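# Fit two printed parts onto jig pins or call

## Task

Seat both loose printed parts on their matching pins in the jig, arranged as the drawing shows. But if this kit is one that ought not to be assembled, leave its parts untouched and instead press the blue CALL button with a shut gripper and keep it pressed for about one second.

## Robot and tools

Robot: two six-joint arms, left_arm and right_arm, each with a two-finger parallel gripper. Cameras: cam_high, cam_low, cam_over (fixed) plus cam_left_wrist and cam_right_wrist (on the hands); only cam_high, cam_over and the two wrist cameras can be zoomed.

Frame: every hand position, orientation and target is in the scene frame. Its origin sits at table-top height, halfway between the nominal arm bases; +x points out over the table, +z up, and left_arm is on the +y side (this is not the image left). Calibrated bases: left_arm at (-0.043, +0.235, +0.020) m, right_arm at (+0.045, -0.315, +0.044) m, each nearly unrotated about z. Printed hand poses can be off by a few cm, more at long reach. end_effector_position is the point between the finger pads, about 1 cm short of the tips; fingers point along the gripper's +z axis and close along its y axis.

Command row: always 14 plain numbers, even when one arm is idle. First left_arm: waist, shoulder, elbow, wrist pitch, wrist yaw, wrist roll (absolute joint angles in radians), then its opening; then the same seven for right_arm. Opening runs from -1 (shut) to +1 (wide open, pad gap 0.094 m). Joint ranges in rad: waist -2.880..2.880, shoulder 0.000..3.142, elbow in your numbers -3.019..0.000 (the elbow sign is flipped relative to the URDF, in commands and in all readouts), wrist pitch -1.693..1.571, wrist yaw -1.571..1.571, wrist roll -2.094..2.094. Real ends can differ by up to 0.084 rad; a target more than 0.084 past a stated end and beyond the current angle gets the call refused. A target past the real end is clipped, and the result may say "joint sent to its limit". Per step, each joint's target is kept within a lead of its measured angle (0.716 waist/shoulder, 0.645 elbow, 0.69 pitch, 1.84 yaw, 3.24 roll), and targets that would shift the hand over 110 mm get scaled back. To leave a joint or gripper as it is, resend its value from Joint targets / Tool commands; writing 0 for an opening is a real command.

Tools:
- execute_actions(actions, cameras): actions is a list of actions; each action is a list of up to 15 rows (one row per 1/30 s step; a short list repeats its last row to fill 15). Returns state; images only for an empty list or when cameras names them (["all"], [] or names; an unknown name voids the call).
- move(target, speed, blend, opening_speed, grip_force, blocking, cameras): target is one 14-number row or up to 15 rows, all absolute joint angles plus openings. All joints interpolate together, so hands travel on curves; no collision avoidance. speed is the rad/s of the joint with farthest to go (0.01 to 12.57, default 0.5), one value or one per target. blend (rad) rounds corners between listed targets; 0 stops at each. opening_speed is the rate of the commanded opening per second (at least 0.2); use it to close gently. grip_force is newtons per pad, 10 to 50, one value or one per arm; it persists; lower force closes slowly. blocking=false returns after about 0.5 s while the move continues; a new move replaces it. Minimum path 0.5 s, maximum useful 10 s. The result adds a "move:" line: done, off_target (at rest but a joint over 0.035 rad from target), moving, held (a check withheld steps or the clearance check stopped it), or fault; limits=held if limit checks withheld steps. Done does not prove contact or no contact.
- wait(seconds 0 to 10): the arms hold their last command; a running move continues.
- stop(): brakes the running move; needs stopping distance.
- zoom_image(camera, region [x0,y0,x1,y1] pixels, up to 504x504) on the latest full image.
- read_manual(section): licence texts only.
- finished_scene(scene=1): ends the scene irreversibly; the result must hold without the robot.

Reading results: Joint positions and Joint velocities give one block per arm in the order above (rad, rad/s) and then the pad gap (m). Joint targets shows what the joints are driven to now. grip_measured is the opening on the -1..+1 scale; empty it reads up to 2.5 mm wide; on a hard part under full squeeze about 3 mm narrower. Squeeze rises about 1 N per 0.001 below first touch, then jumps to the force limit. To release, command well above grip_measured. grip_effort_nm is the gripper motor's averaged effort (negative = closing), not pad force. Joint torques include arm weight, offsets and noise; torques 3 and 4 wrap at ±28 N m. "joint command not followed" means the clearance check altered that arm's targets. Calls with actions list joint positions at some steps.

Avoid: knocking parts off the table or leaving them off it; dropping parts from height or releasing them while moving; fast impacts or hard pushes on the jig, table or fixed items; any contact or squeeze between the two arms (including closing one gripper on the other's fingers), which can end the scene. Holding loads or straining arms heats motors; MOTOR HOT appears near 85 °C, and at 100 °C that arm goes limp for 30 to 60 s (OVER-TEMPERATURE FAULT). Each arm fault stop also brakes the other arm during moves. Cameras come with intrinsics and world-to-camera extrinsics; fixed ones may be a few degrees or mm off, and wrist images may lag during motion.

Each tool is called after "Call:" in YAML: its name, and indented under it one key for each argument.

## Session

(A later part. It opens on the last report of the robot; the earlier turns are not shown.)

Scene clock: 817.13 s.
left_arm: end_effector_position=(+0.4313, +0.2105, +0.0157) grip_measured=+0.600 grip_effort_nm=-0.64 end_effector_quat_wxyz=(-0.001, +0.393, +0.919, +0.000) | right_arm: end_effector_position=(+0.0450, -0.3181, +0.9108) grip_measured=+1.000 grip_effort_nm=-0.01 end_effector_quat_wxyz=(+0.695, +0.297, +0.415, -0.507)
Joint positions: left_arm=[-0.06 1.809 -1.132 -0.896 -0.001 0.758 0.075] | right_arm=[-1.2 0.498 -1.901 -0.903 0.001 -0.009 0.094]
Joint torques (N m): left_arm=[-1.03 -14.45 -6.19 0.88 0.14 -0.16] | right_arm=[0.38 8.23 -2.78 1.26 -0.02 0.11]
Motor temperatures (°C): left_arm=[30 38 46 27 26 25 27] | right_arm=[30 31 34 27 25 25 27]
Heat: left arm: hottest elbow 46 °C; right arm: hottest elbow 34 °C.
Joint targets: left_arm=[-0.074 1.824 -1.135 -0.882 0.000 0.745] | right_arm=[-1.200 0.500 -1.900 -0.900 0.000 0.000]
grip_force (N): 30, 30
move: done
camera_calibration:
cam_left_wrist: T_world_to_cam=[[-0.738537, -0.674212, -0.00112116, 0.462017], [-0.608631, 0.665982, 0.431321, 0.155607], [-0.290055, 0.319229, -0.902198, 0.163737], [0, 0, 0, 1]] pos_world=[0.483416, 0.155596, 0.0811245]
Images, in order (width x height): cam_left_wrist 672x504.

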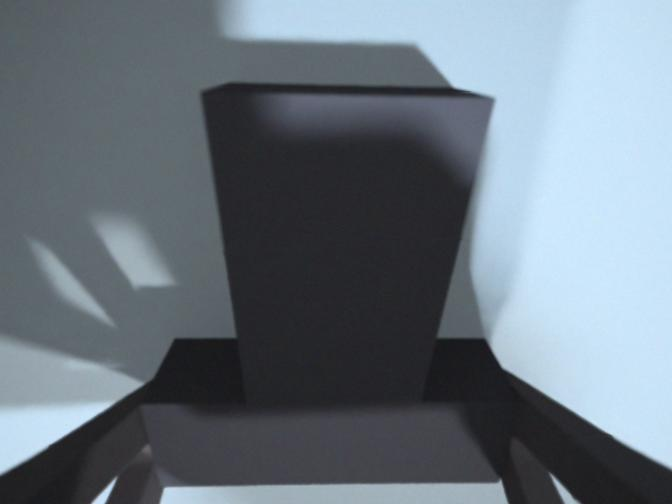

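Call:
move:
  target:
    - [-0.066,1.66,-1.25,-1.13,0,0.745,0.45,-1.2,0.5,-1.9,-0.9,0,0,1]
    - [-0.4,1.75,-1.37,-1.17,0,0,0.45,-1.2,0.5,-1.9,-0.9,0,0,1]
    - [-0.763,1.875,-1.36,-1.05,0,-0.659,0.45,-1.2,0.5,-1.9,-0.9,0,0,1]
  speed: [0.3,0.5,0.4]
  blend: [0.03,0.1,0]
  cameras: ["cam_left_wrist","cam_over"]

Call:
zoom_image:
  camera: "cam_over"
  region: [340, 270, 500, 430]

Scene clock: 858.27 s.
left_arm: end_effector_position=(+0.3326, -0.1152, +0.0485) grip_measured=+0.599 grip_effort_nm=-0.67 end_effector_quat_wxyz=(-0.014, +0.052, +0.998, +0.012) | right_arm: end_effector_position=(+0.0450, -0.3181, +0.9108) grip_measured=+1.000 grip_effort_nm=-0.01 end_effector_quat_wxyz=(+0.695, +0.297, +0.415, -0.507)
Joint positions: left_arm=[-0.759 1.862 -1.318 -1.064 0 -0.645 0.075] | right_arm=[-1.2 0.498 -1.901 -0.903 0.001 -0.009 0.094]
Joint torques (N m): left_arm=[-0.26 -16.5 -9.4 0.81 -0.01 -0.17] | right_arm=[0.38 8.23 -2.77 1.25 -0.02 0.11]
Heat: left arm: hottest elbow 45 °C; right arm: hottest elbow 34 °C.
Joint targets: left_arm=[-0.763 1.875 -1.360 -1.050 0.000 -0.659] | right_arm=[-1.200 0.500 -1.900 -0.900 0.000 0.000]
grip_force (N): 30, 30
move: off_target (left_arm); left_arm: the elbow is farthest, 0.042 rad from its target
camera_calibration:
cam_left_wrist: T_world_to_cam=[[-0.126695, -0.991662, -0.023572, -0.0695103], [-0.883675, 0.102039, 0.456844, 0.323542], [-0.450629, 0.0787098, -0.889234, 0.293854], [0, 0, 0, 1]] pos_world=[0.409518, -0.125074, 0.111859]
Images, in order (width x height): cam_over 672x504, cam_left_wrist 672x504.

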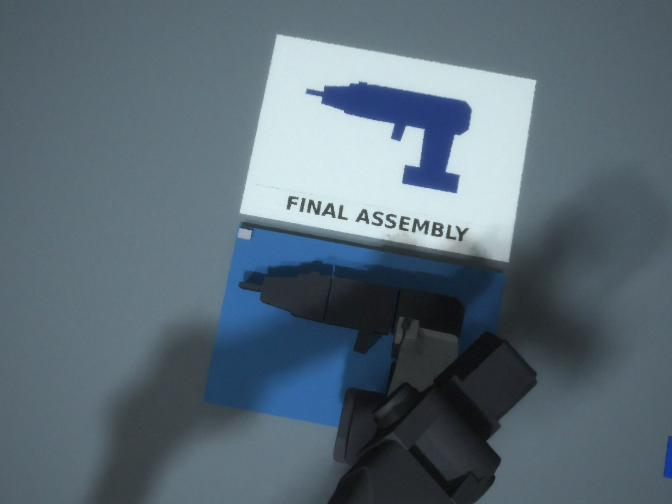

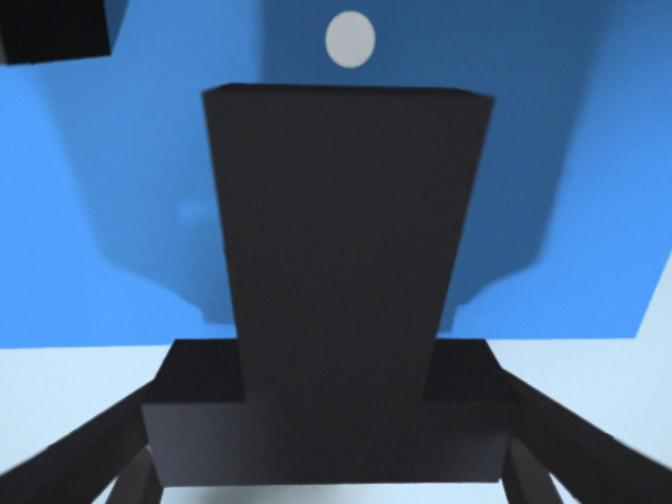

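Scaled by 3.150 from the camera's 672x504 image, which has a finer 960x720 frame.

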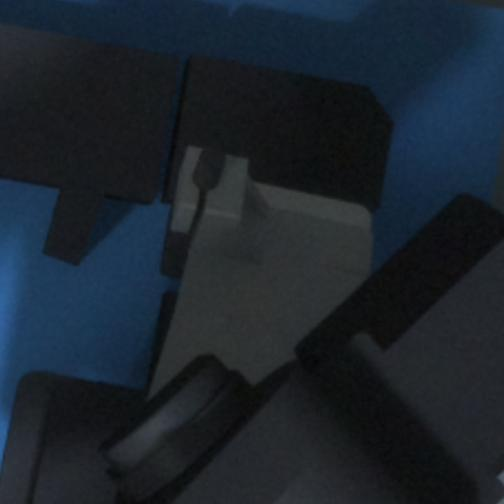

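Call:
move:
  target: [-0.728,1.893,-1.405,-1.033,0,-0.625,0.45,-1.2,0.5,-1.9,-0.9,0,0,1]
  speed: 0.1
  cameras: ["cam_left_wrist"]

Scene clock: 871.97 s.
left_arm: end_effector_position=(+0.3551, -0.1206, +0.0541) grip_measured=+0.599 grip_effort_nm=-0.67 end_effector_quat_wxyz=(+0.002, +0.045, +0.999, -0.002) | right_arm: end_effector_position=(+0.0450, -0.3181, +0.9108) grip_measured=+1.000 grip_effort_nm=-0.01 end_effector_quat_wxyz=(+0.695, +0.297, +0.415, -0.507)
Joint positions: left_arm=[-0.738 1.876 -1.357 -1.046 0 -0.638 0.075] | right_arm=[-1.2 0.498 -1.901 -0.903 0.001 -0.009 0.094]
Joint torques (N m): left_arm=[1.14 -16.56 -10.03 0.87 -0.01 0.11] | right_arm=[0.38 8.29 -2.78 1.26 -0.02 0.11]
Heat: left arm: hottest elbow 47 °C; right arm: hottest elbow 34 °C.
Joint targets: left_arm=[-0.728 1.893 -1.405 -1.033 0.000 -0.625] | right_arm=[-1.200 0.500 -1.900 -0.900 0.000 0.000]
grip_force (N): 30, 30
move: off_target (left_arm); left_arm: the elbow is farthest, 0.048 rad from its target
camera_calibration:
cam_left_wrist: T_world_to_cam=[[-0.112355, -0.993667, 0.00134736, -0.0785491], [-0.899023, 0.102231, 0.425801, 0.348591], [-0.423242, 0.0466294, -0.904816, 0.296596], [0, 0, 0, 1]] pos_world=[0.430098, -0.127518, 0.120041]
Images, in order (width x height): cam_left_wrist 672x504.

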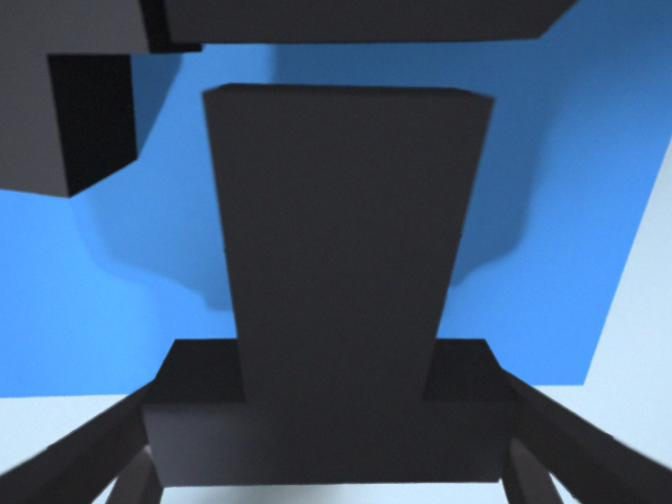

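Call:
move:
  target: [-0.721,1.921,-1.424,-1.03,0,-0.614,0.45,-1.2,0.5,-1.9,-0.9,0,0,1]
  speed: 0.06
  cameras: ["cam_left_wrist"]

Scene clock: 902.27 s.
left_arm: end_effector_position=(+0.3594, -0.1226, +0.0437) grip_measured=+0.599 grip_effort_nm=-0.67 end_effector_quat_wxyz=(-0.003, +0.049, +0.999, +0.002) | right_arm: end_effector_position=(+0.0450, -0.3181, +0.9108) grip_measured=+1.000 grip_effort_nm=-0.01 end_effector_quat_wxyz=(+0.695, +0.297, +0.415, -0.507)
Joint positions: left_arm=[-0.735 1.907 -1.373 -1.044 0 -0.628 0.075] | right_arm=[-1.2 0.498 -1.901 -0.903 0.001 -0.009 0.094]
Joint torques (N m): left_arm=[1.67 -17.26 -10.11 0.9 -0.01 0.11] | right_arm=[0.38 8.23 -2.76 1.26 -0.03 0.11]
Heat: left arm: hottest elbow 49 °C; right arm: hottest elbow 34 °C.
Joint targets: left_arm=[-0.721 1.921 -1.424 -1.030 0.000 -0.614] | right_arm=[-1.200 0.500 -1.900 -0.900 0.000 0.000]
grip_force (N): 30, 30
move: off_target (left_arm); left_arm: the elbow is farthest, 0.051 rad from its target
camera_calibration:
cam_left_wrist: T_world_to_cam=[[-0.120387, -0.992711, -0.00565547, -0.0766103], [-0.894252, 0.105969, 0.434838, 0.355478], [-0.431069, 0.0574062, -0.900491, 0.293091], [0, 0, 0, 1]] pos_world=[0.435006, -0.130547, 0.108917]
Images, in order (width x height): cam_left_wrist 672x504.

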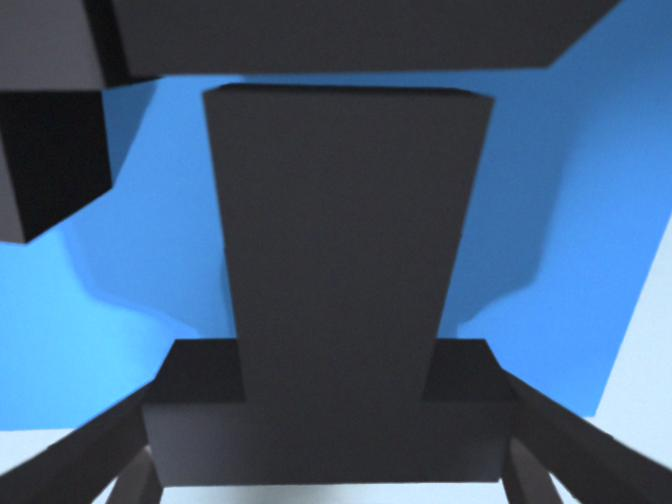

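Call:
move:
  target: [-0.717,1.924,-1.424,-1.018,0,-0.614,0.45,-1.2,0.5,-1.9,-0.9,0,0,1]
  speed: 0.04
  cameras: ["cam_left_wrist","cam_low"]

Call:
zoom_image:
  camera: "cam_low"
  region: [260, 230, 400, 300]

Scene clock: 922.23 s.
left_arm: end_effector_position=(+0.3623, -0.1221, +0.0437) grip_measured=+0.599 grip_effort_nm=-0.67 end_effector_quat_wxyz=(+0.000, +0.047, +0.999, +0.000) | right_arm: end_effector_position=(+0.0450, -0.3181, +0.9108) grip_measured=+1.000 grip_effort_nm=-0.01 end_effector_quat_wxyz=(+0.695, +0.297, +0.415, -0.507)
Joint positions: left_arm=[-0.731 1.907 -1.373 -1.037 0 -0.627 0.075] | right_arm=[-1.2 0.498 -1.901 -0.903 0.001 -0.009 0.094]
Joint torques (N m): left_arm=[1.49 -16.97 -10.11 1.09 -0.01 0.12] | right_arm=[0.32 8.29 -2.77 1.26 -0.02 0.11]
Heat: left arm: hottest elbow 50 °C; right arm: hottest elbow 34 °C.
Joint targets: left_arm=[-0.717 1.924 -1.424 -1.018 0.000 -0.614] | right_arm=[-1.200 0.500 -1.900 -0.900 0.000 0.000]
grip_force (N): 30, 30
move: off_target (left_arm); left_arm: the elbow is farthest, 0.051 rad from its target
camera_calibration:
cam_left_wrist: T_world_to_cam=[[-0.116583, -0.99318, -0.00149955, -0.077381], [-0.896997, 0.104644, 0.429473, 0.359027], [-0.426387, 0.0514143, -0.903079, 0.291934], [0, 0, 0, 1]] pos_world=[0.437502, -0.129433, 0.109331]
Images, in order (width x height): cam_low 672x504, cam_left_wrist 672x504.

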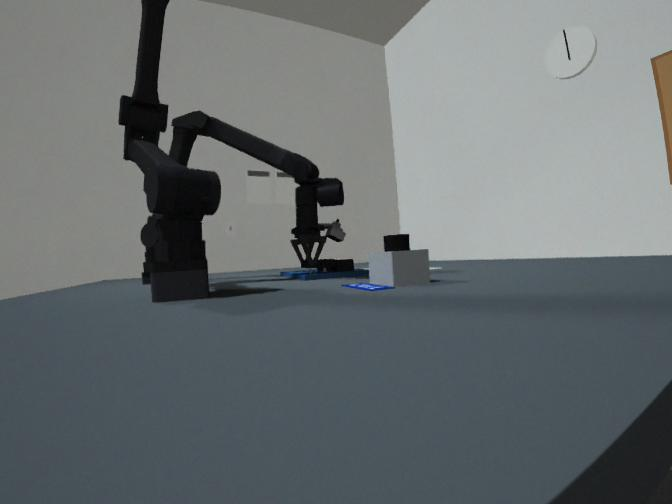

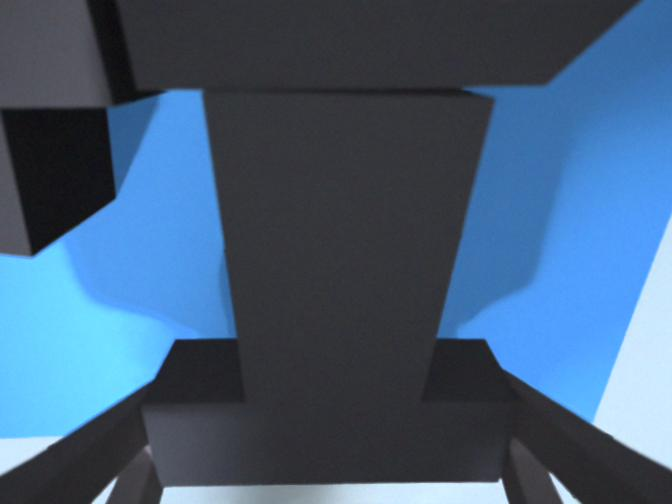

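Scaled by 3.600 from the camera's 672x504 image, which has a finer 960x720 frame.

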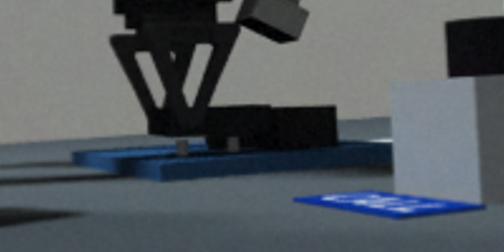

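Call:
move:
  target: [-0.717,1.94,-1.424,-1.011,0,-0.614,0.45,-1.2,0.5,-1.9,-0.9,0,0,1]
  speed: 0.03
  cameras: ["cam_left_wrist","cam_low"]

Call:
zoom_image:
  camera: "cam_low"
  region: [260, 230, 400, 300]

Scene clock: 952.33 s.
left_arm: end_effector_position=(+0.3626, -0.1224, +0.0399) grip_measured=+0.599 grip_effort_nm=-0.67 end_effector_quat_wxyz=(-0.001, +0.047, +0.999, +0.001) | right_arm: end_effector_position=(+0.0450, -0.3181, +0.9108) grip_measured=+1.000 grip_effort_nm=-0.01 end_effector_quat_wxyz=(+0.695, +0.297, +0.415, -0.507)
Joint positions: left_arm=[-0.731 1.914 -1.373 -1.032 0 -0.627 0.075] | right_arm=[-1.2 0.498 -1.901 -0.903 0.001 -0.009 0.094]
Joint torques (N m): left_arm=[1.38 -15.97 -10.1 1.21 0.01 0.12] | right_arm=[0.38 8.23 -2.77 1.26 -0.03 0.11]
Motor temperatures (°C): left_arm=[29 36 51 27 26 25 28] | right_arm=[30 31 34 27 25 25 27]
Heat: left arm: hottest elbow 51 °C; right arm: hottest elbow 34 °C.
Joint targets: left_arm=[-0.717 1.940 -1.424 -1.011 0.000 -0.614] | right_arm=[-1.200 0.500 -1.900 -0.900 0.000 0.000]
grip_force (N): 30, 30
move: off_target (left_arm); left_arm: the elbow is farthest, 0.051 rad from its target
camera_calibration:
cam_left_wrist: T_world_to_cam=[[-0.116564, -0.993179, -0.00304208, -0.0776717], [-0.896146, 0.103854, 0.431436, 0.360567], [-0.428178, 0.053016, -0.902138, 0.28945], [0, 0, 0, 1]] pos_world=[0.438003, -0.129934, 0.105326]
Images, in order (width x height): cam_low 672x504, cam_left_wrist 672x504.

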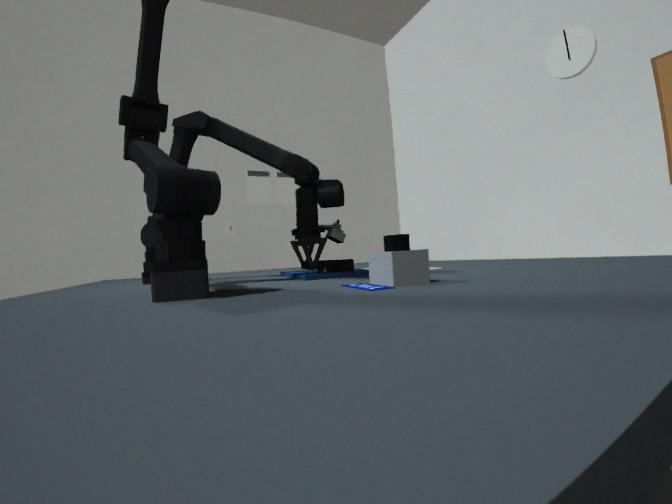

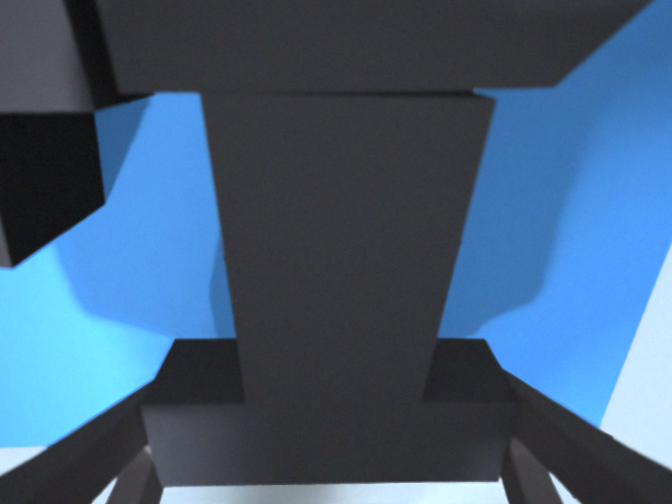

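Scaled by 3.600 from the camera's 672x504 image, which has a finer 960x720 frame.

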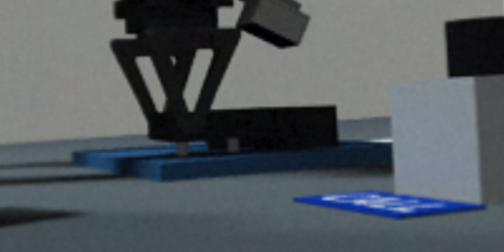

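Call:
move:
  target: [-0.717,1.94,-1.424,-1.016,0,-0.614,0.45,-1.2,0.5,-1.9,-0.9,0,0,1]
  speed: 0.03

Call:
move:
  target: [-0.717,1.942,-1.424,-1.021,0,-0.614,0.45,-1.2,0.5,-1.9,-0.9,0,0,1]
  speed: 0.03
  cameras: ["cam_left_wrist"]

Scene clock: 977.10 s.
left_arm: end_effector_position=(+0.3626, -0.1224, +0.0399) grip_measured=+0.599 grip_effort_nm=-0.67 end_effector_quat_wxyz=(-0.001, +0.047, +0.999, +0.001) | right_arm: end_effector_position=(+0.0450, -0.3181, +0.9108) grip_measured=+1.000 grip_effort_nm=-0.01 end_effector_quat_wxyz=(+0.695, +0.297, +0.415, -0.507)
Joint positions: left_arm=[-0.731 1.914 -1.373 -1.032 0 -0.627 0.075] | right_arm=[-1.2 0.498 -1.901 -0.903 0.001 -0.009 0.094]
Joint torques (N m): left_arm=[1.2 -16.32 -10.07 0.99 -0.01 0.12] | right_arm=[0.44 8.23 -2.77 1.28 -0.02 0.11]
Heat: left arm: hottest elbow 52 °C; right arm: hottest elbow 33 °C.
Joint targets: left_arm=[-0.717 1.940 -1.424 -1.016 0.000 -0.614] | right_arm=[-1.200 0.500 -1.900 -0.900 0.000 0.000]
grip_force (N): 30, 30
move: off_target (left_arm); left_arm: the elbow is farthest, 0.051 rad from its target

Scene clock: 977.80 s.
left_arm: end_effector_position=(+0.3626, -0.1223, +0.0397) grip_measured=+0.599 grip_effort_nm=-0.67 end_effector_quat_wxyz=(-0.001, +0.047, +0.999, +0.001) | right_arm: end_effector_position=(+0.0450, -0.3181, +0.9108) grip_measured=+1.000 grip_effort_nm=-0.01 end_effector_quat_wxyz=(+0.695, +0.297, +0.415, -0.507)
Joint positions: left_arm=[-0.731 1.915 -1.373 -1.032 0 -0.627 0.075] | right_arm=[-1.2 0.498 -1.901 -0.903 0.001 -0.009 0.094]
Joint torques (N m): left_arm=[1.55 -16.15 -10.07 0.76 -0.01 0.12] | right_arm=[0.38 8.23 -2.77 1.28 -0.02 0.11]
Heat: left arm: hottest elbow 52 °C; right arm: hottest elbow 33 °C.
Joint targets: left_arm=[-0.717 1.942 -1.424 -1.021 0.000 -0.614] | right_arm=[-1.200 0.500 -1.900 -0.900 0.000 0.000]
grip_force (N): 30, 30
move: off_target (left_arm); left_arm: the elbow is farthest, 0.051 rad from its target
camera_calibration:
cam_left_wrist: T_world_to_cam=[[-0.116558, -0.993179, -0.00322683, -0.0776556], [-0.895994, 0.103749, 0.431776, 0.360538], [-0.428496, 0.0532181, -0.901975, 0.289418], [0, 0, 0, 1]] pos_world=[0.438003, -0.129934, 0.105125]
Images, in order (width x height): cam_left_wrist 672x504.

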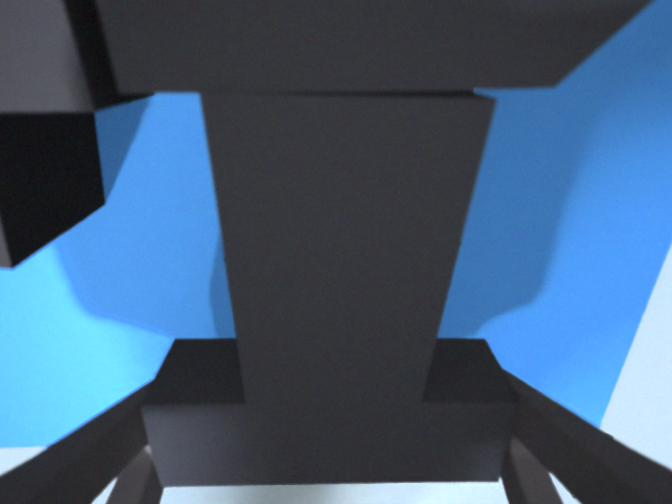

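Call:
move:
  target: [-0.717,1.942,-1.424,-1.047,0,-0.614,0.45,-1.2,0.5,-1.9,-0.9,0,0,1]
  speed: 0.03

Call:
move:
  target: [-0.717,1.944,-1.424,-1.052,0,-0.614,0.45,-1.2,0.5,-1.9,-0.9,0,0,1]
  speed: 0.03
  cameras: ["cam_left_wrist"]

Scene clock: 985.70 s.
left_arm: end_effector_position=(+0.3626, -0.1223, +0.0400) grip_measured=+0.599 grip_effort_nm=-0.67 end_effector_quat_wxyz=(-0.003, +0.047, +0.999, +0.002) | right_arm: end_effector_position=(+0.0450, -0.3181, +0.9108) grip_measured=+1.000 grip_effort_nm=-0.01 end_effector_quat_wxyz=(+0.695, +0.297, +0.415, -0.507)
Joint positions: left_arm=[-0.731 1.916 -1.377 -1.038 0 -0.627 0.075] | right_arm=[-1.2 0.498 -1.901 -0.903 0.001 -0.009 0.094]
Joint torques (N m): left_arm=[1.44 -16.26 -9.84 -0.05 -0.01 0.12] | right_arm=[0.44 8.29 -2.77 1.25 -0.02 0.11]
Heat: left arm: hottest elbow 52 °C; right arm: hottest elbow 33 °C.
Joint targets: left_arm=[-0.717 1.942 -1.424 -1.047 0.000 -0.614] | right_arm=[-1.200 0.500 -1.900 -0.900 0.000 0.000]
grip_force (N): 30, 30
move: off_target (left_arm); left_arm: the elbow is farthest, 0.047 rad from its target

Scene clock: 986.40 s.
left_arm: end_effector_position=(+0.3624, -0.1222, +0.0399) grip_measured=+0.599 grip_effort_nm=-0.67 end_effector_quat_wxyz=(-0.004, +0.047, +0.999, +0.003) | right_arm: end_effector_position=(+0.0450, -0.3181, +0.9108) grip_measured=+1.000 grip_effort_nm=-0.01 end_effector_quat_wxyz=(+0.695, +0.297, +0.415, -0.507)
Joint positions: left_arm=[-0.731 1.918 -1.379 -1.041 0 -0.627 0.075] | right_arm=[-1.2 0.498 -1.901 -0.903 0.001 -0.009 0.094]
Joint torques (N m): left_arm=[1.38 -16.38 -9.66 -0.12 -0.03 0.12] | right_arm=[0.38 8.29 -2.77 1.26 -0.03 0.11]
Heat: left arm: hottest elbow 52 °C; right arm: hottest elbow 33 °C.
Joint targets: left_arm=[-0.717 1.944 -1.424 -1.052 0.000 -0.614] | right_arm=[-1.200 0.500 -1.900 -0.900 0.000 0.000]
grip_force (N): 30, 30
move: off_target (left_arm); left_arm: the elbow is farthest, 0.045 rad from its target
camera_calibration:
cam_left_wrist: T_world_to_cam=[[-0.116586, -0.993155, -0.00715844, -0.0773178], [-0.893776, 0.101771, 0.436815, 0.358975], [-0.433096, 0.0573244, -0.899523, 0.291566], [0, 0, 0, 1]] pos_world=[0.438105, -0.130036, 0.104912]
Images, in order (width x height): cam_left_wrist 672x504.

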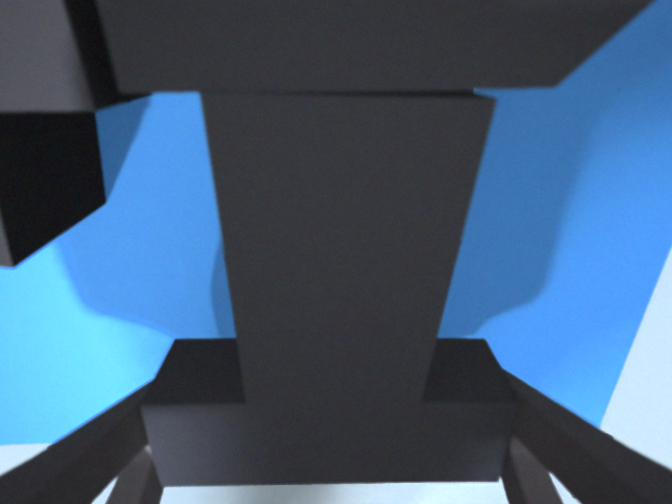

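Call:
move:
  target:
    - [-0.717,1.872,-1.424,-1.052,0,-0.614,0.45,-1.2,0.5,-1.9,-0.9,0,0,1]
    - [-0.717,1.872,-1.424,-1.0575,0,-0.614,0.45,-1.2,0.5,-1.9,-0.9,0,0,1]
  speed: 0.08
  cameras: ["cam_left_wrist","cam_low"]

Call:
zoom_image:
  camera: "cam_low"
  region: [280, 245, 360, 285]

Scene clock: 1042.53 s.
left_arm: end_effector_position=(+0.3622, -0.1220, +0.0440) grip_measured=+0.599 grip_effort_nm=-0.67 end_effector_quat_wxyz=(-0.003, +0.047, +0.999, +0.002) | right_arm: end_effector_position=(+0.0450, -0.3181, +0.9108) grip_measured=+1.000 grip_effort_nm=-0.01 end_effector_quat_wxyz=(+0.695, +0.297, +0.415, -0.507)
Joint positions: left_arm=[-0.731 1.91 -1.379 -1.046 0 -0.627 0.075] | right_arm=[-1.2 0.498 -1.901 -0.903 0.001 -0.009 0.094]
Joint torques (N m): left_arm=[1.38 -21.3 -9.74 -0.1 -0.03 0.12] | right_arm=[0.38 8.29 -2.77 1.26 -0.02 0.11]
Heat: left arm: hottest elbow 52 °C; right arm: hottest elbow 33 °C.
Joint targets: left_arm=[-0.717 1.872 -1.424 -1.057 0.000 -0.614] | right_arm=[-1.200 0.500 -1.900 -0.900 0.000 0.000]
grip_force (N): 30, 30
move: off_target (left_arm); left_arm: the elbow is farthest, 0.045 rad from its target
camera_calibration:
cam_left_wrist: T_world_to_cam=[[-0.11654, -0.993173, -0.00515033, -0.0772642], [-0.894891, 0.102755, 0.434294, 0.357641], [-0.4308, 0.0552217, -0.900756, 0.294239], [0, 0, 0, 1]] pos_world=[0.437804, -0.129735, 0.109318]
Images, in order (width x height): cam_low 672x504, cam_left_wrist 672x504.

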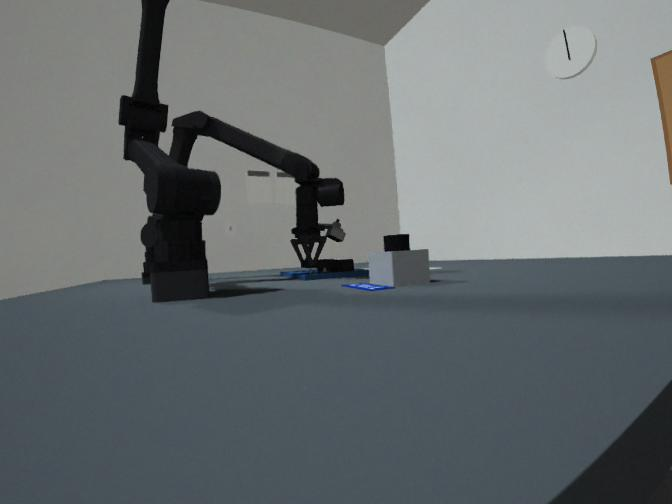

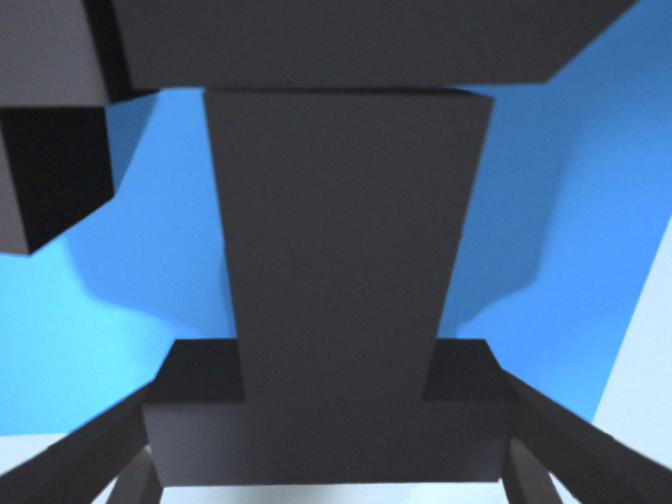

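Scaled by 6.300 from the camera's 672x504 image, which has a finer 960x720 frame.

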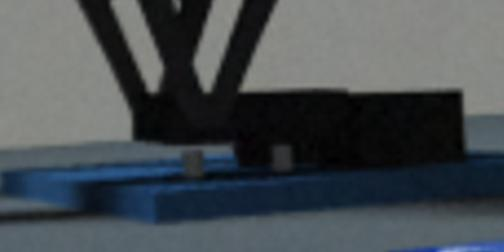

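Call:
move:
  target:
    - [-0.717,1.925,-1.424,-1.0575,0,-0.614,0.45,-1.2,0.5,-1.9,-0.9,0,0,1]
    - [-0.717,1.944,-1.424,-1.0575,0,-0.614,0.45,-1.2,0.5,-1.9,-0.9,0,0,1]
  speed: [0.06,0.03]
  cameras: ["cam_left_wrist"]

Scene clock: 1052.07 s.
left_arm: end_effector_position=(+0.3618, -0.1216, +0.0401) grip_measured=+0.599 grip_effort_nm=-0.67 end_effector_quat_wxyz=(-0.006, +0.047, +0.999, +0.004) | right_arm: end_effector_position=(+0.0450, -0.3181, +0.9108) grip_measured=+1.000 grip_effort_nm=-0.01 end_effector_quat_wxyz=(+0.695, +0.297, +0.415, -0.507)
Joint positions: left_arm=[-0.731 1.918 -1.379 -1.046 0 -0.627 0.075] | right_arm=[-1.2 0.498 -1.901 -0.903 0.001 -0.009 0.094]
Joint torques (N m): left_arm=[1.49 -16.21 -9.68 -0.13 -0.02 0.12] | right_arm=[0.38 8.29 -2.77 1.25 -0.03 0.11]
Motor temperatures (°C): left_arm=[29 41 52 27 26 25 28] | right_arm=[30 31 33 27 25 25 27]
Heat: left arm: hottest elbow 52 °C; right arm: hottest elbow 33 °C.
Joint targets: left_arm=[-0.717 1.944 -1.424 -1.058 0.000 -0.614] | right_arm=[-1.200 0.500 -1.900 -0.900 0.000 0.000]
grip_force (N): 30, 30
move: off_target (left_arm); left_arm: the elbow is farthest, 0.045 rad from its target
camera_calibration:
cam_left_wrist: T_world_to_cam=[[-0.11695, -0.993092, -0.00950428, -0.0765555], [-0.892366, 0.100878, 0.439893, 0.357526], [-0.435896, 0.0599268, -0.898, 0.292766], [0, 0, 0, 1]] pos_world=[0.437707, -0.129638, 0.104903]
Images, in order (width x height): cam_left_wrist 672x504.

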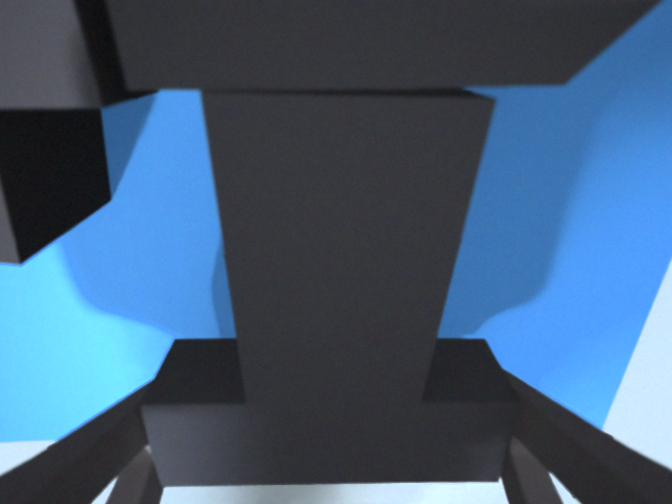

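Call:
move:
  target:
    - [-0.717,1.872,-1.424,-1.0575,0,-0.62,0.45,-1.2,0.5,-1.9,-0.9,0,0,1]
    - [-0.717,1.872,-1.424,-1.0575,0,-0.66,0.45,-1.2,0.5,-1.9,-0.9,0,0,1]
  speed: 0.08
  cameras: ["cam_left_wrist"]

Call:
zoom_image:
  camera: "cam_left_wrist"
  region: [80, 40, 580, 140]

Scene clock: 1074.73 s.
left_arm: end_effector_position=(+0.3622, -0.1220, +0.0445) grip_measured=+0.599 grip_effort_nm=-0.67 end_effector_quat_wxyz=(-0.003, +0.037, +0.999, +0.002) | right_arm: end_effector_position=(+0.0450, -0.3181, +0.9108) grip_measured=+1.000 grip_effort_nm=-0.01 end_effector_quat_wxyz=(+0.695, +0.297, +0.415, -0.507)
Joint positions: left_arm=[-0.731 1.909 -1.379 -1.048 0 -0.647 0.075] | right_arm=[-1.2 0.498 -1.901 -0.903 0.001 -0.009 0.094]
Joint torques (N m): left_arm=[1.49 -21.48 -9.7 -0.08 -0.03 -0.19] | right_arm=[0.38 8.29 -2.77 1.28 -0.03 0.1]
Heat: left arm: hottest elbow 53 °C; right arm: hottest elbow 33 °C.
Joint targets: left_arm=[-0.717 1.872 -1.424 -1.058 0.000 -0.660] | right_arm=[-1.200 0.500 -1.900 -0.900 0.000 0.000]
grip_force (N): 30, 30
move: off_target (left_arm); left_arm: the elbow is farthest, 0.045 rad from its target
camera_calibration:
cam_left_wrist: T_world_to_cam=[[-0.0971967, -0.99525, -0.00555397, -0.0844941], [-0.89664, 0.0851418, 0.434496, 0.355882], [-0.431959, 0.0472115, -0.900657, 0.294026], [0, 0, 0, 1]] pos_world=[0.437892, -0.128275, 0.109718]
Images, in order (width x height): cam_left_wrist 672x504.

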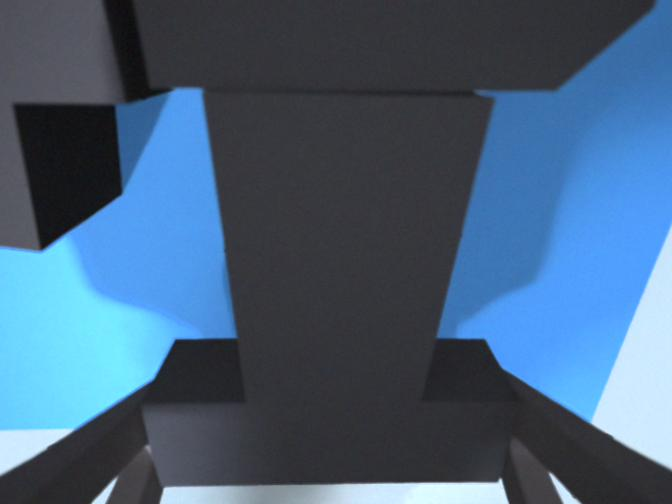

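Scaled by 1.008 from the camera's 672x504 image, which has a finer 960x720 frame.

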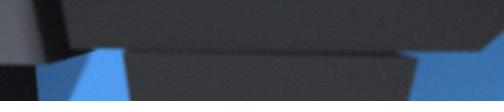

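Call:
move:
  target:
    - [-0.717,1.925,-1.424,-1.0575,0,-0.66,0.45,-1.2,0.5,-1.9,-0.9,0,0,1]
    - [-0.717,1.944,-1.424,-1.0575,0,-0.66,0.45,-1.2,0.5,-1.9,-0.9,0,0,1]
  speed: [0.06,0.03]
  cameras: ["cam_left_wrist"]

Scene clock: 1082.97 s.
left_arm: end_effector_position=(+0.3617, -0.1215, +0.0402) grip_measured=+0.599 grip_effort_nm=-0.67 end_effector_quat_wxyz=(-0.006, +0.037, +0.999, +0.005) | right_arm: end_effector_position=(+0.0450, -0.3181, +0.9108) grip_measured=+1.000 grip_effort_nm=-0.01 end_effector_quat_wxyz=(+0.695, +0.297, +0.415, -0.507)
Joint positions: left_arm=[-0.731 1.918 -1.38 -1.048 0 -0.648 0.075] | right_arm=[-1.2 0.498 -1.901 -0.903 0.001 -0.009 0.094]
Joint torques (N m): left_arm=[1.44 -16.21 -9.65 -0.09 -0.01 -0.16] | right_arm=[0.38 8.29 -2.77 1.26 -0.03 0.11]
Heat: left arm: hottest elbow 53 °C; right arm: hottest elbow 33 °C.
Joint targets: left_arm=[-0.717 1.944 -1.424 -1.058 0.000 -0.660] | right_arm=[-1.200 0.500 -1.900 -0.900 0.000 0.000]
grip_force (N): 30, 30
move: off_target (left_arm); left_arm: the elbow is farthest, 0.044 rad from its target
camera_calibration:
cam_left_wrist: T_world_to_cam=[[-0.0961342, -0.995316, -0.0101661, -0.0843189], [-0.894085, 0.0818588, 0.440354, 0.355671], [-0.43746, 0.0514224, -0.897767, 0.292371], [0, 0, 0, 1]] pos_world=[0.437794, -0.128073, 0.105002]
Images, in order (width x height): cam_left_wrist 672x504.

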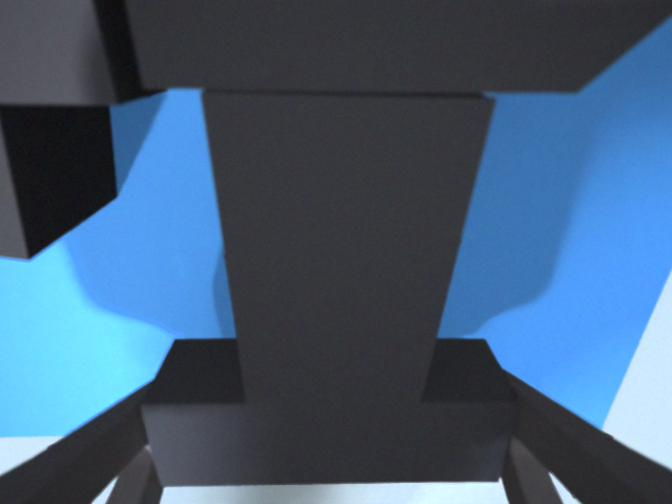

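Call:
move:
  target:
    - [-0.717,1.872,-1.424,-1.0575,0,-0.66,0.45,-1.2,0.5,-1.9,-0.9,0,0,1]
    - [-0.746,1.872,-1.424,-1.029,0,-0.664,0.45,-1.2,0.5,-1.9,-0.9,0,0,1]
  speed: 0.08
  cameras: ["cam_left_wrist"]

Scene clock: 1109.83 s.
left_arm: end_effector_position=(+0.3620, -0.1229, +0.0444) grip_measured=+0.599 grip_effort_nm=-0.67 end_effector_quat_wxyz=(-0.002, +0.036, +0.999, +0.002) | right_arm: end_effector_position=(+0.0450, -0.3181, +0.9108) grip_measured=+1.000 grip_effort_nm=-0.01 end_effector_quat_wxyz=(+0.695, +0.297, +0.415, -0.507)
Joint positions: left_arm=[-0.733 1.91 -1.38 -1.046 0 -0.652 0.075] | right_arm=[-1.2 0.498 -1.901 -0.903 0.001 -0.009 0.094]
Joint torques (N m): left_arm=[-1.08 -21.54 -9.66 1.06 -0.01 -0.15] | right_arm=[0.32 8.29 -2.78 1.28 -0.02 0.11]
Motor temperatures (°C): left_arm=[29 41 55 27 26 25 28] | right_arm=[30 31 33 27 25 25 27]
Heat: left arm: hottest elbow 55 °C; right arm: hottest elbow 33 °C.
Joint targets: left_arm=[-0.746 1.872 -1.424 -1.029 0.000 -0.664] | right_arm=[-1.200 0.500 -1.900 -0.900 0.000 0.000]
grip_force (N): 30, 30
move: off_target (left_arm); left_arm: the elbow is farthest, 0.044 rad from its target
camera_calibration:
cam_left_wrist: T_world_to_cam=[[-0.0933988, -0.995617, -0.00492483, -0.0868869], [-0.897314, 0.0820317, 0.433704, 0.35564], [-0.431398, 0.0449265, -0.901042, 0.293427], [0, 0, 0, 1]] pos_world=[0.43759, -0.128862, 0.10972]
Images, in order (width x height): cam_left_wrist 672x504.

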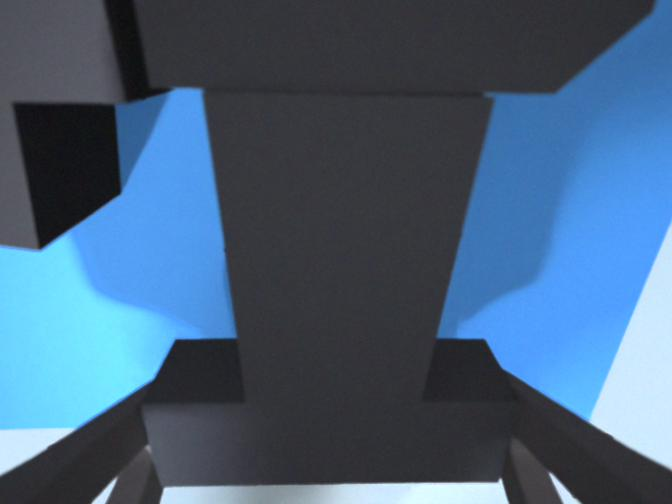

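Call:
move:
  target:
    - [-0.746,1.925,-1.424,-1.024,0,-0.664,0.45,-1.2,0.5,-1.9,-0.9,0,0,1]
    - [-0.748,1.941,-1.424,-1.022,0,-0.664,0.45,-1.2,0.5,-1.9,-0.9,0,0,1]
    - [-0.756,1.943,-1.424,-1.019,0,-0.666,0.45,-1.2,0.5,-1.9,-0.9,0,0,1]
  speed: [0.06,0.03,0.01]
  cameras: ["cam_left_wrist"]

Scene clock: 1120.77 s.
left_arm: end_effector_position=(+0.3609, -0.1272, +0.0398) grip_measured=+0.599 grip_effort_nm=-0.67 end_effector_quat_wxyz=(-0.001, +0.037, +0.999, +0.001) | right_arm: end_effector_position=(+0.0450, -0.3181, +0.9108) grip_measured=+1.000 grip_effort_nm=-0.01 end_effector_quat_wxyz=(+0.695, +0.297, +0.415, -0.507)
Joint positions: left_arm=[-0.74 1.919 -1.38 -1.034 0 -0.656 0.075] | right_arm=[-1.2 0.498 -1.901 -0.903 0.001 -0.009 0.094]
Joint torques (N m): left_arm=[-1.32 -16.5 -9.63 0.94 -0.03 -0.14] | right_arm=[0.38 8.29 -2.78 1.26 -0.03 0.11]
Motor temperatures (°C): left_arm=[29 42 55 27 26 25 28] | right_arm=[30 31 33 27 25 25 27]
Heat: left arm: hottest elbow 55 °C; right arm: hottest elbow 33 °C.
Joint targets: left_arm=[-0.756 1.943 -1.424 -1.019 0.000 -0.666] | right_arm=[-1.200 0.500 -1.900 -0.900 0.000 0.000]
grip_force (N): 30, 30
move: off_target (left_arm); left_arm: the elbow is farthest, 0.044 rad from its target
camera_calibration:
cam_left_wrist: T_world_to_cam=[[-0.0968205, -0.995298, -0.0028568, -0.090093], [-0.898168, 0.0861344, 0.431133, 0.358022], [-0.42886, 0.0443084, -0.902284, 0.28809], [0, 0, 0, 1]] pos_world=[0.436391, -0.133272, 0.105327]
Images, in order (width x height): cam_left_wrist 672x504.

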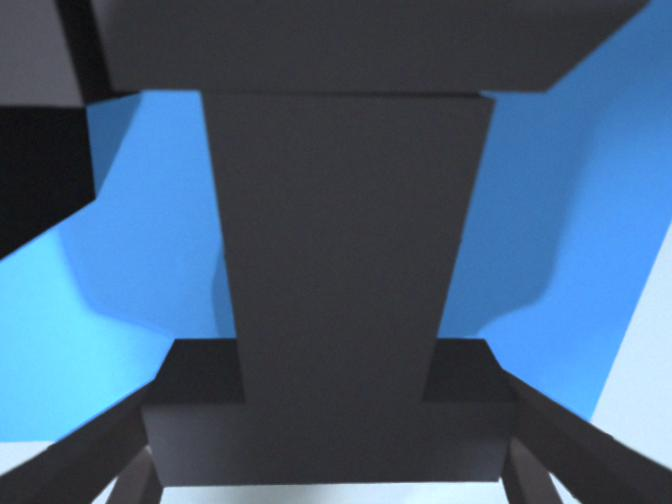

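Call:
move:
  target:
    - [-0.756,1.872,-1.424,-1.019,0,-0.666,0.45,-1.2,0.5,-1.9,-0.9,0,0,1]
    - [-0.727,1.872,-1.424,-1.054,0,-0.666,0.45,-1.2,0.5,-1.9,-0.9,0,0,1]
    - [-0.727,1.925,-1.424,-1.054,0,-0.666,0.45,-1.2,0.5,-1.9,-0.9,0,0,1]
    - [-0.727,1.941,-1.424,-1.054,0,-0.666,0.45,-1.2,0.5,-1.9,-0.9,0,0,1]
  speed: [0.08,0.06,0.06,0.03]
  cameras: ["cam_left_wrist"]

Scene clock: 1156.80 s.
left_arm: end_effector_position=(+0.3590, -0.1263, +0.0398) grip_measured=+0.599 grip_effort_nm=-0.67 end_effector_quat_wxyz=(-0.004, +0.038, +0.999, +0.003) | right_arm: end_effector_position=(+0.0450, -0.3181, +0.9108) grip_measured=+1.000 grip_effort_nm=-0.01 end_effector_quat_wxyz=(+0.695, +0.297, +0.415, -0.507)
Joint positions: left_arm=[-0.741 1.919 -1.38 -1.043 0 -0.656 0.075] | right_arm=[-1.2 0.498 -1.901 -0.903 0.001 -0.009 0.094]
Joint torques (N m): left_arm=[1.38 -16.44 -9.68 -0.14 -0.02 -0.14] | right_arm=[0.38 8.29 -2.77 1.28 -0.02 0.11]
Motor temperatures (°C): left_arm=[29 41 56 27 26 25 28] | right_arm=[29 31 33 27 25 25 27]
Heat: left arm: hottest elbow 56 °C; right arm: hottest elbow 33 °C.
Joint targets: left_arm=[-0.727 1.941 -1.424 -1.054 0.000 -0.666] | right_arm=[-1.200 0.500 -1.900 -0.900 0.000 0.000]
grip_force (N): 30, 30
move: off_target (left_arm); left_arm: the elbow is farthest, 0.044 rad from its target
camera_calibration:
cam_left_wrist: T_world_to_cam=[[-0.097997, -0.995156, -0.00777879, -0.088711], [-0.895351, 0.0847512, 0.437222, 0.354721], [-0.434445, 0.0498112, -0.89932, 0.289766], [0, 0, 0, 1]] pos_world=[0.434794, -0.132778, 0.104811]
Images, in order (width x height): cam_left_wrist 672x504.

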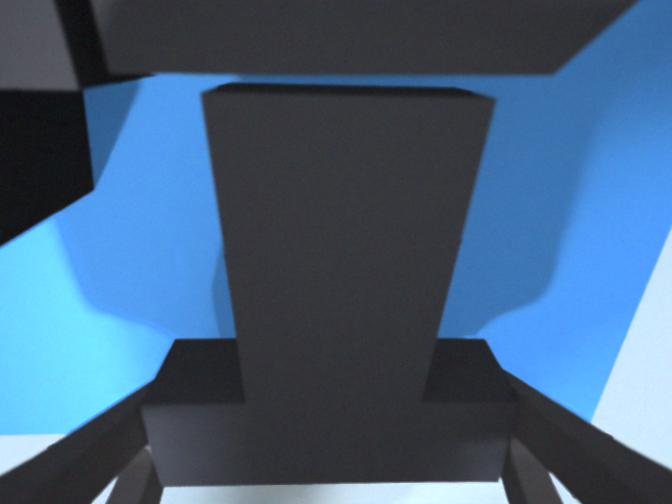

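Call:
move:
  target:
    - [-0.722,1.941,-1.424,-1.054,0,-0.666,0.45,-1.2,0.5,-1.9,-0.9,0,0,1]
    - [-0.713,1.943,-1.424,-1.054,0,-0.666,0.45,-1.2,0.5,-1.9,-0.9,0,0,1]
  speed: 0.01
  cameras: ["cam_left_wrist"]

Scene clock: 1168.63 s.
left_arm: end_effector_position=(+0.3627, -0.1223, +0.0400) grip_measured=+0.599 grip_effort_nm=-0.67 end_effector_quat_wxyz=(-0.004, +0.033, +0.999, +0.003) | right_arm: end_effector_position=(+0.0450, -0.3181, +0.9108) grip_measured=+1.000 grip_effort_nm=-0.01 end_effector_quat_wxyz=(+0.695, +0.297, +0.415, -0.507)
Joint positions: left_arm=[-0.731 1.919 -1.38 -1.043 0.001 -0.656 0.075] | right_arm=[-1.2 0.498 -1.901 -0.903 0.001 -0.009 0.094]
Joint torques (N m): left_arm=[1.55 -16.5 -9.63 -0.13 -0.04 -0.14] | right_arm=[0.44 8.23 -2.77 1.26 -0.03 0.11]
Motor temperatures (°C): left_arm=[29 41 56 27 26 25 28] | right_arm=[29 31 33 27 25 25 27]
Heat: left arm: hottest elbow 56 °C; right arm: hottest elbow 33 °C.
Joint targets: left_arm=[-0.713 1.943 -1.424 -1.054 0.000 -0.666] | right_arm=[-1.200 0.500 -1.900 -0.900 0.000 0.000]
grip_force (N): 30, 30
move: off_target (left_arm); left_arm: the elbow is farthest, 0.044 rad from its target
camera_calibration:
cam_left_wrist: T_world_to_cam=[[-0.0877248, -0.99612, -0.00701243, -0.0882299], [-0.896058, 0.0758334, 0.437412, 0.356903], [-0.435184, 0.0446555, -0.899234, 0.290961], [0, 0, 0, 1]] pos_world=[0.438688, -0.127946, 0.104909]
Images, in order (width x height): cam_left_wrist 672x504.

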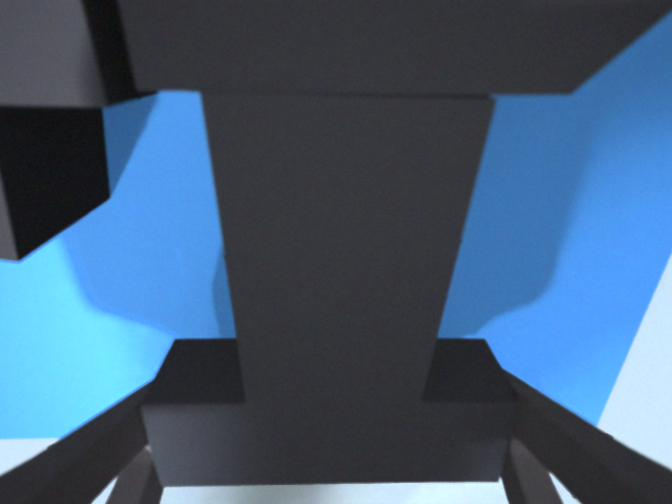

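Call:
move:
  target:
    - [-0.738,1.95,-1.424,-1.054,0,-0.670,0.45,-1.2,0.5,-1.9,-0.9,0,0,1]
    - [-0.748,1.95,-1.424,-1.054,0,-0.674,0.45,-1.2,0.5,-1.9,-0.9,0,0,1]
  speed: [0.03,0.004]
  cameras: ["cam_left_wrist"]

each speed must be a number from 0.01 to 12.57 (rad/s); nothing of the call was run

Call:
move:
  target:
    - [-0.738,1.95,-1.424,-1.054,0,-0.670,0.45,-1.2,0.5,-1.9,-0.9,0,0,1]
    - [-0.747,1.95,-1.424,-1.054,0,-0.674,0.45,-1.2,0.5,-1.9,-0.9,0,0,1]
  speed: [0.03,0.01]
  cameras: ["cam_left_wrist"]

Scene clock: 1221.17 s.
left_arm: end_effector_position=(+0.3618, -0.1237, +0.0399) grip_measured=+0.599 grip_effort_nm=-0.67 end_effector_quat_wxyz=(-0.004, +0.031, +0.999, +0.003) | right_arm: end_effector_position=(+0.0450, -0.3181, +0.9108) grip_measured=+1.000 grip_effort_nm=-0.01 end_effector_quat_wxyz=(+0.695, +0.297, +0.415, -0.507)
Joint positions: left_arm=[-0.734 1.92 -1.382 -1.044 0.001 -0.661 0.075] | right_arm=[-1.2 0.498 -1.901 -0.903 0.001 -0.009 0.094]
Joint torques (N m): left_arm=[-1.03 -15.97 -9.5 -0.12 -0.05 -0.15] | right_arm=[0.38 8.29 -2.77 1.26 -0.02 0.11]
Motor temperatures (°C): left_arm=[29 41 58 27 26 25 28] | right_arm=[29 31 33 27 25 25 27]
Heat: left arm: hottest elbow 58 °C; right arm: hottest elbow 33 °C.
Joint targets: left_arm=[-0.747 1.950 -1.424 -1.054 0.000 -0.674] | right_arm=[-1.200 0.500 -1.900 -0.900 0.000 0.000]
grip_force (N): 30, 30
move: off_target (left_arm); left_arm: the elbow is farthest, 0.042 rad from its target
camera_calibration:
cam_left_wrist: T_world_to_cam=[[-0.0850933, -0.996345, -0.00748624, -0.0907282], [-0.896055, 0.0732381, 0.43786, 0.355854], [-0.435711, 0.043967, -0.899012, 0.290654], [0, 0, 0, 1]] pos_world=[0.437786, -0.129238, 0.104808]
Images, in order (width x height): cam_left_wrist 672x504.

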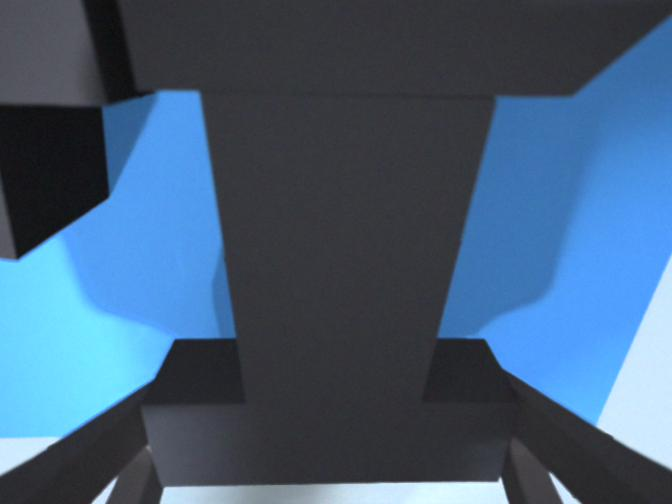

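Call:
move:
  target:
    - [-0.7485,1.95,-1.424,-1.054,0,-0.674,0.45,-1.2,0.5,-1.9,-0.9,0,0,1]
    - [-0.750,1.95,-1.424,-1.054,0,-0.674,0.45,-1.2,0.5,-1.9,-0.9,0,0,1]
  speed: 0.01
  cameras: ["cam_left_wrist"]

Scene clock: 1234.17 s.
left_arm: end_effector_position=(+0.3613, -0.1244, +0.0399) grip_measured=+0.599 grip_effort_nm=-0.67 end_effector_quat_wxyz=(-0.004, +0.032, +0.999, +0.003) | right_arm: end_effector_position=(+0.0450, -0.3181, +0.9108) grip_measured=+1.000 grip_effort_nm=-0.01 end_effector_quat_wxyz=(+0.695, +0.297, +0.415, -0.507)
Joint positions: left_arm=[-0.735 1.92 -1.382 -1.044 0.001 -0.662 0.075] | right_arm=[-1.2 0.498 -1.901 -0.903 0.001 -0.009 0.094]
Joint torques (N m): left_arm=[-1.14 -15.91 -9.44 -0.12 -0.04 -0.16] | right_arm=[0.38 8.23 -2.77 1.25 -0.02 0.11]
Motor temperatures (°C): left_arm=[29 39 58 27 26 25 28] | right_arm=[29 31 33 27 25 25 27]
Heat: left arm: hottest elbow 58 °C; right arm: hottest elbow 33 °C.
Joint targets: left_arm=[-0.750 1.950 -1.424 -1.054 0.000 -0.674] | right_arm=[-1.200 0.500 -1.900 -0.900 0.000 0.000]
grip_force (N): 30, 30
move: off_target (left_arm); left_arm: the elbow is farthest, 0.042 rad from its target
camera_calibration:
cam_left_wrist: T_world_to_cam=[[-0.0862043, -0.996249, -0.00749355, -0.0909725], [-0.895959, 0.0742327, 0.437888, 0.355543], [-0.43569, 0.0444618, -0.898998, 0.290521], [0, 0, 0, 1]] pos_world=[0.437287, -0.129941, 0.104808]
Images, in order (width x height): cam_left_wrist 672x504.

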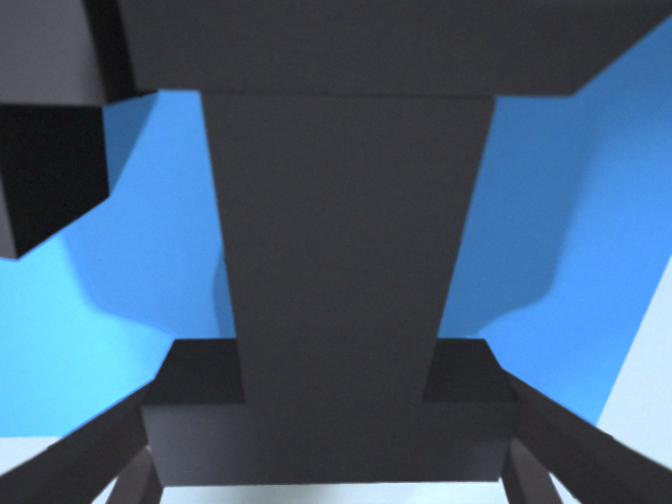

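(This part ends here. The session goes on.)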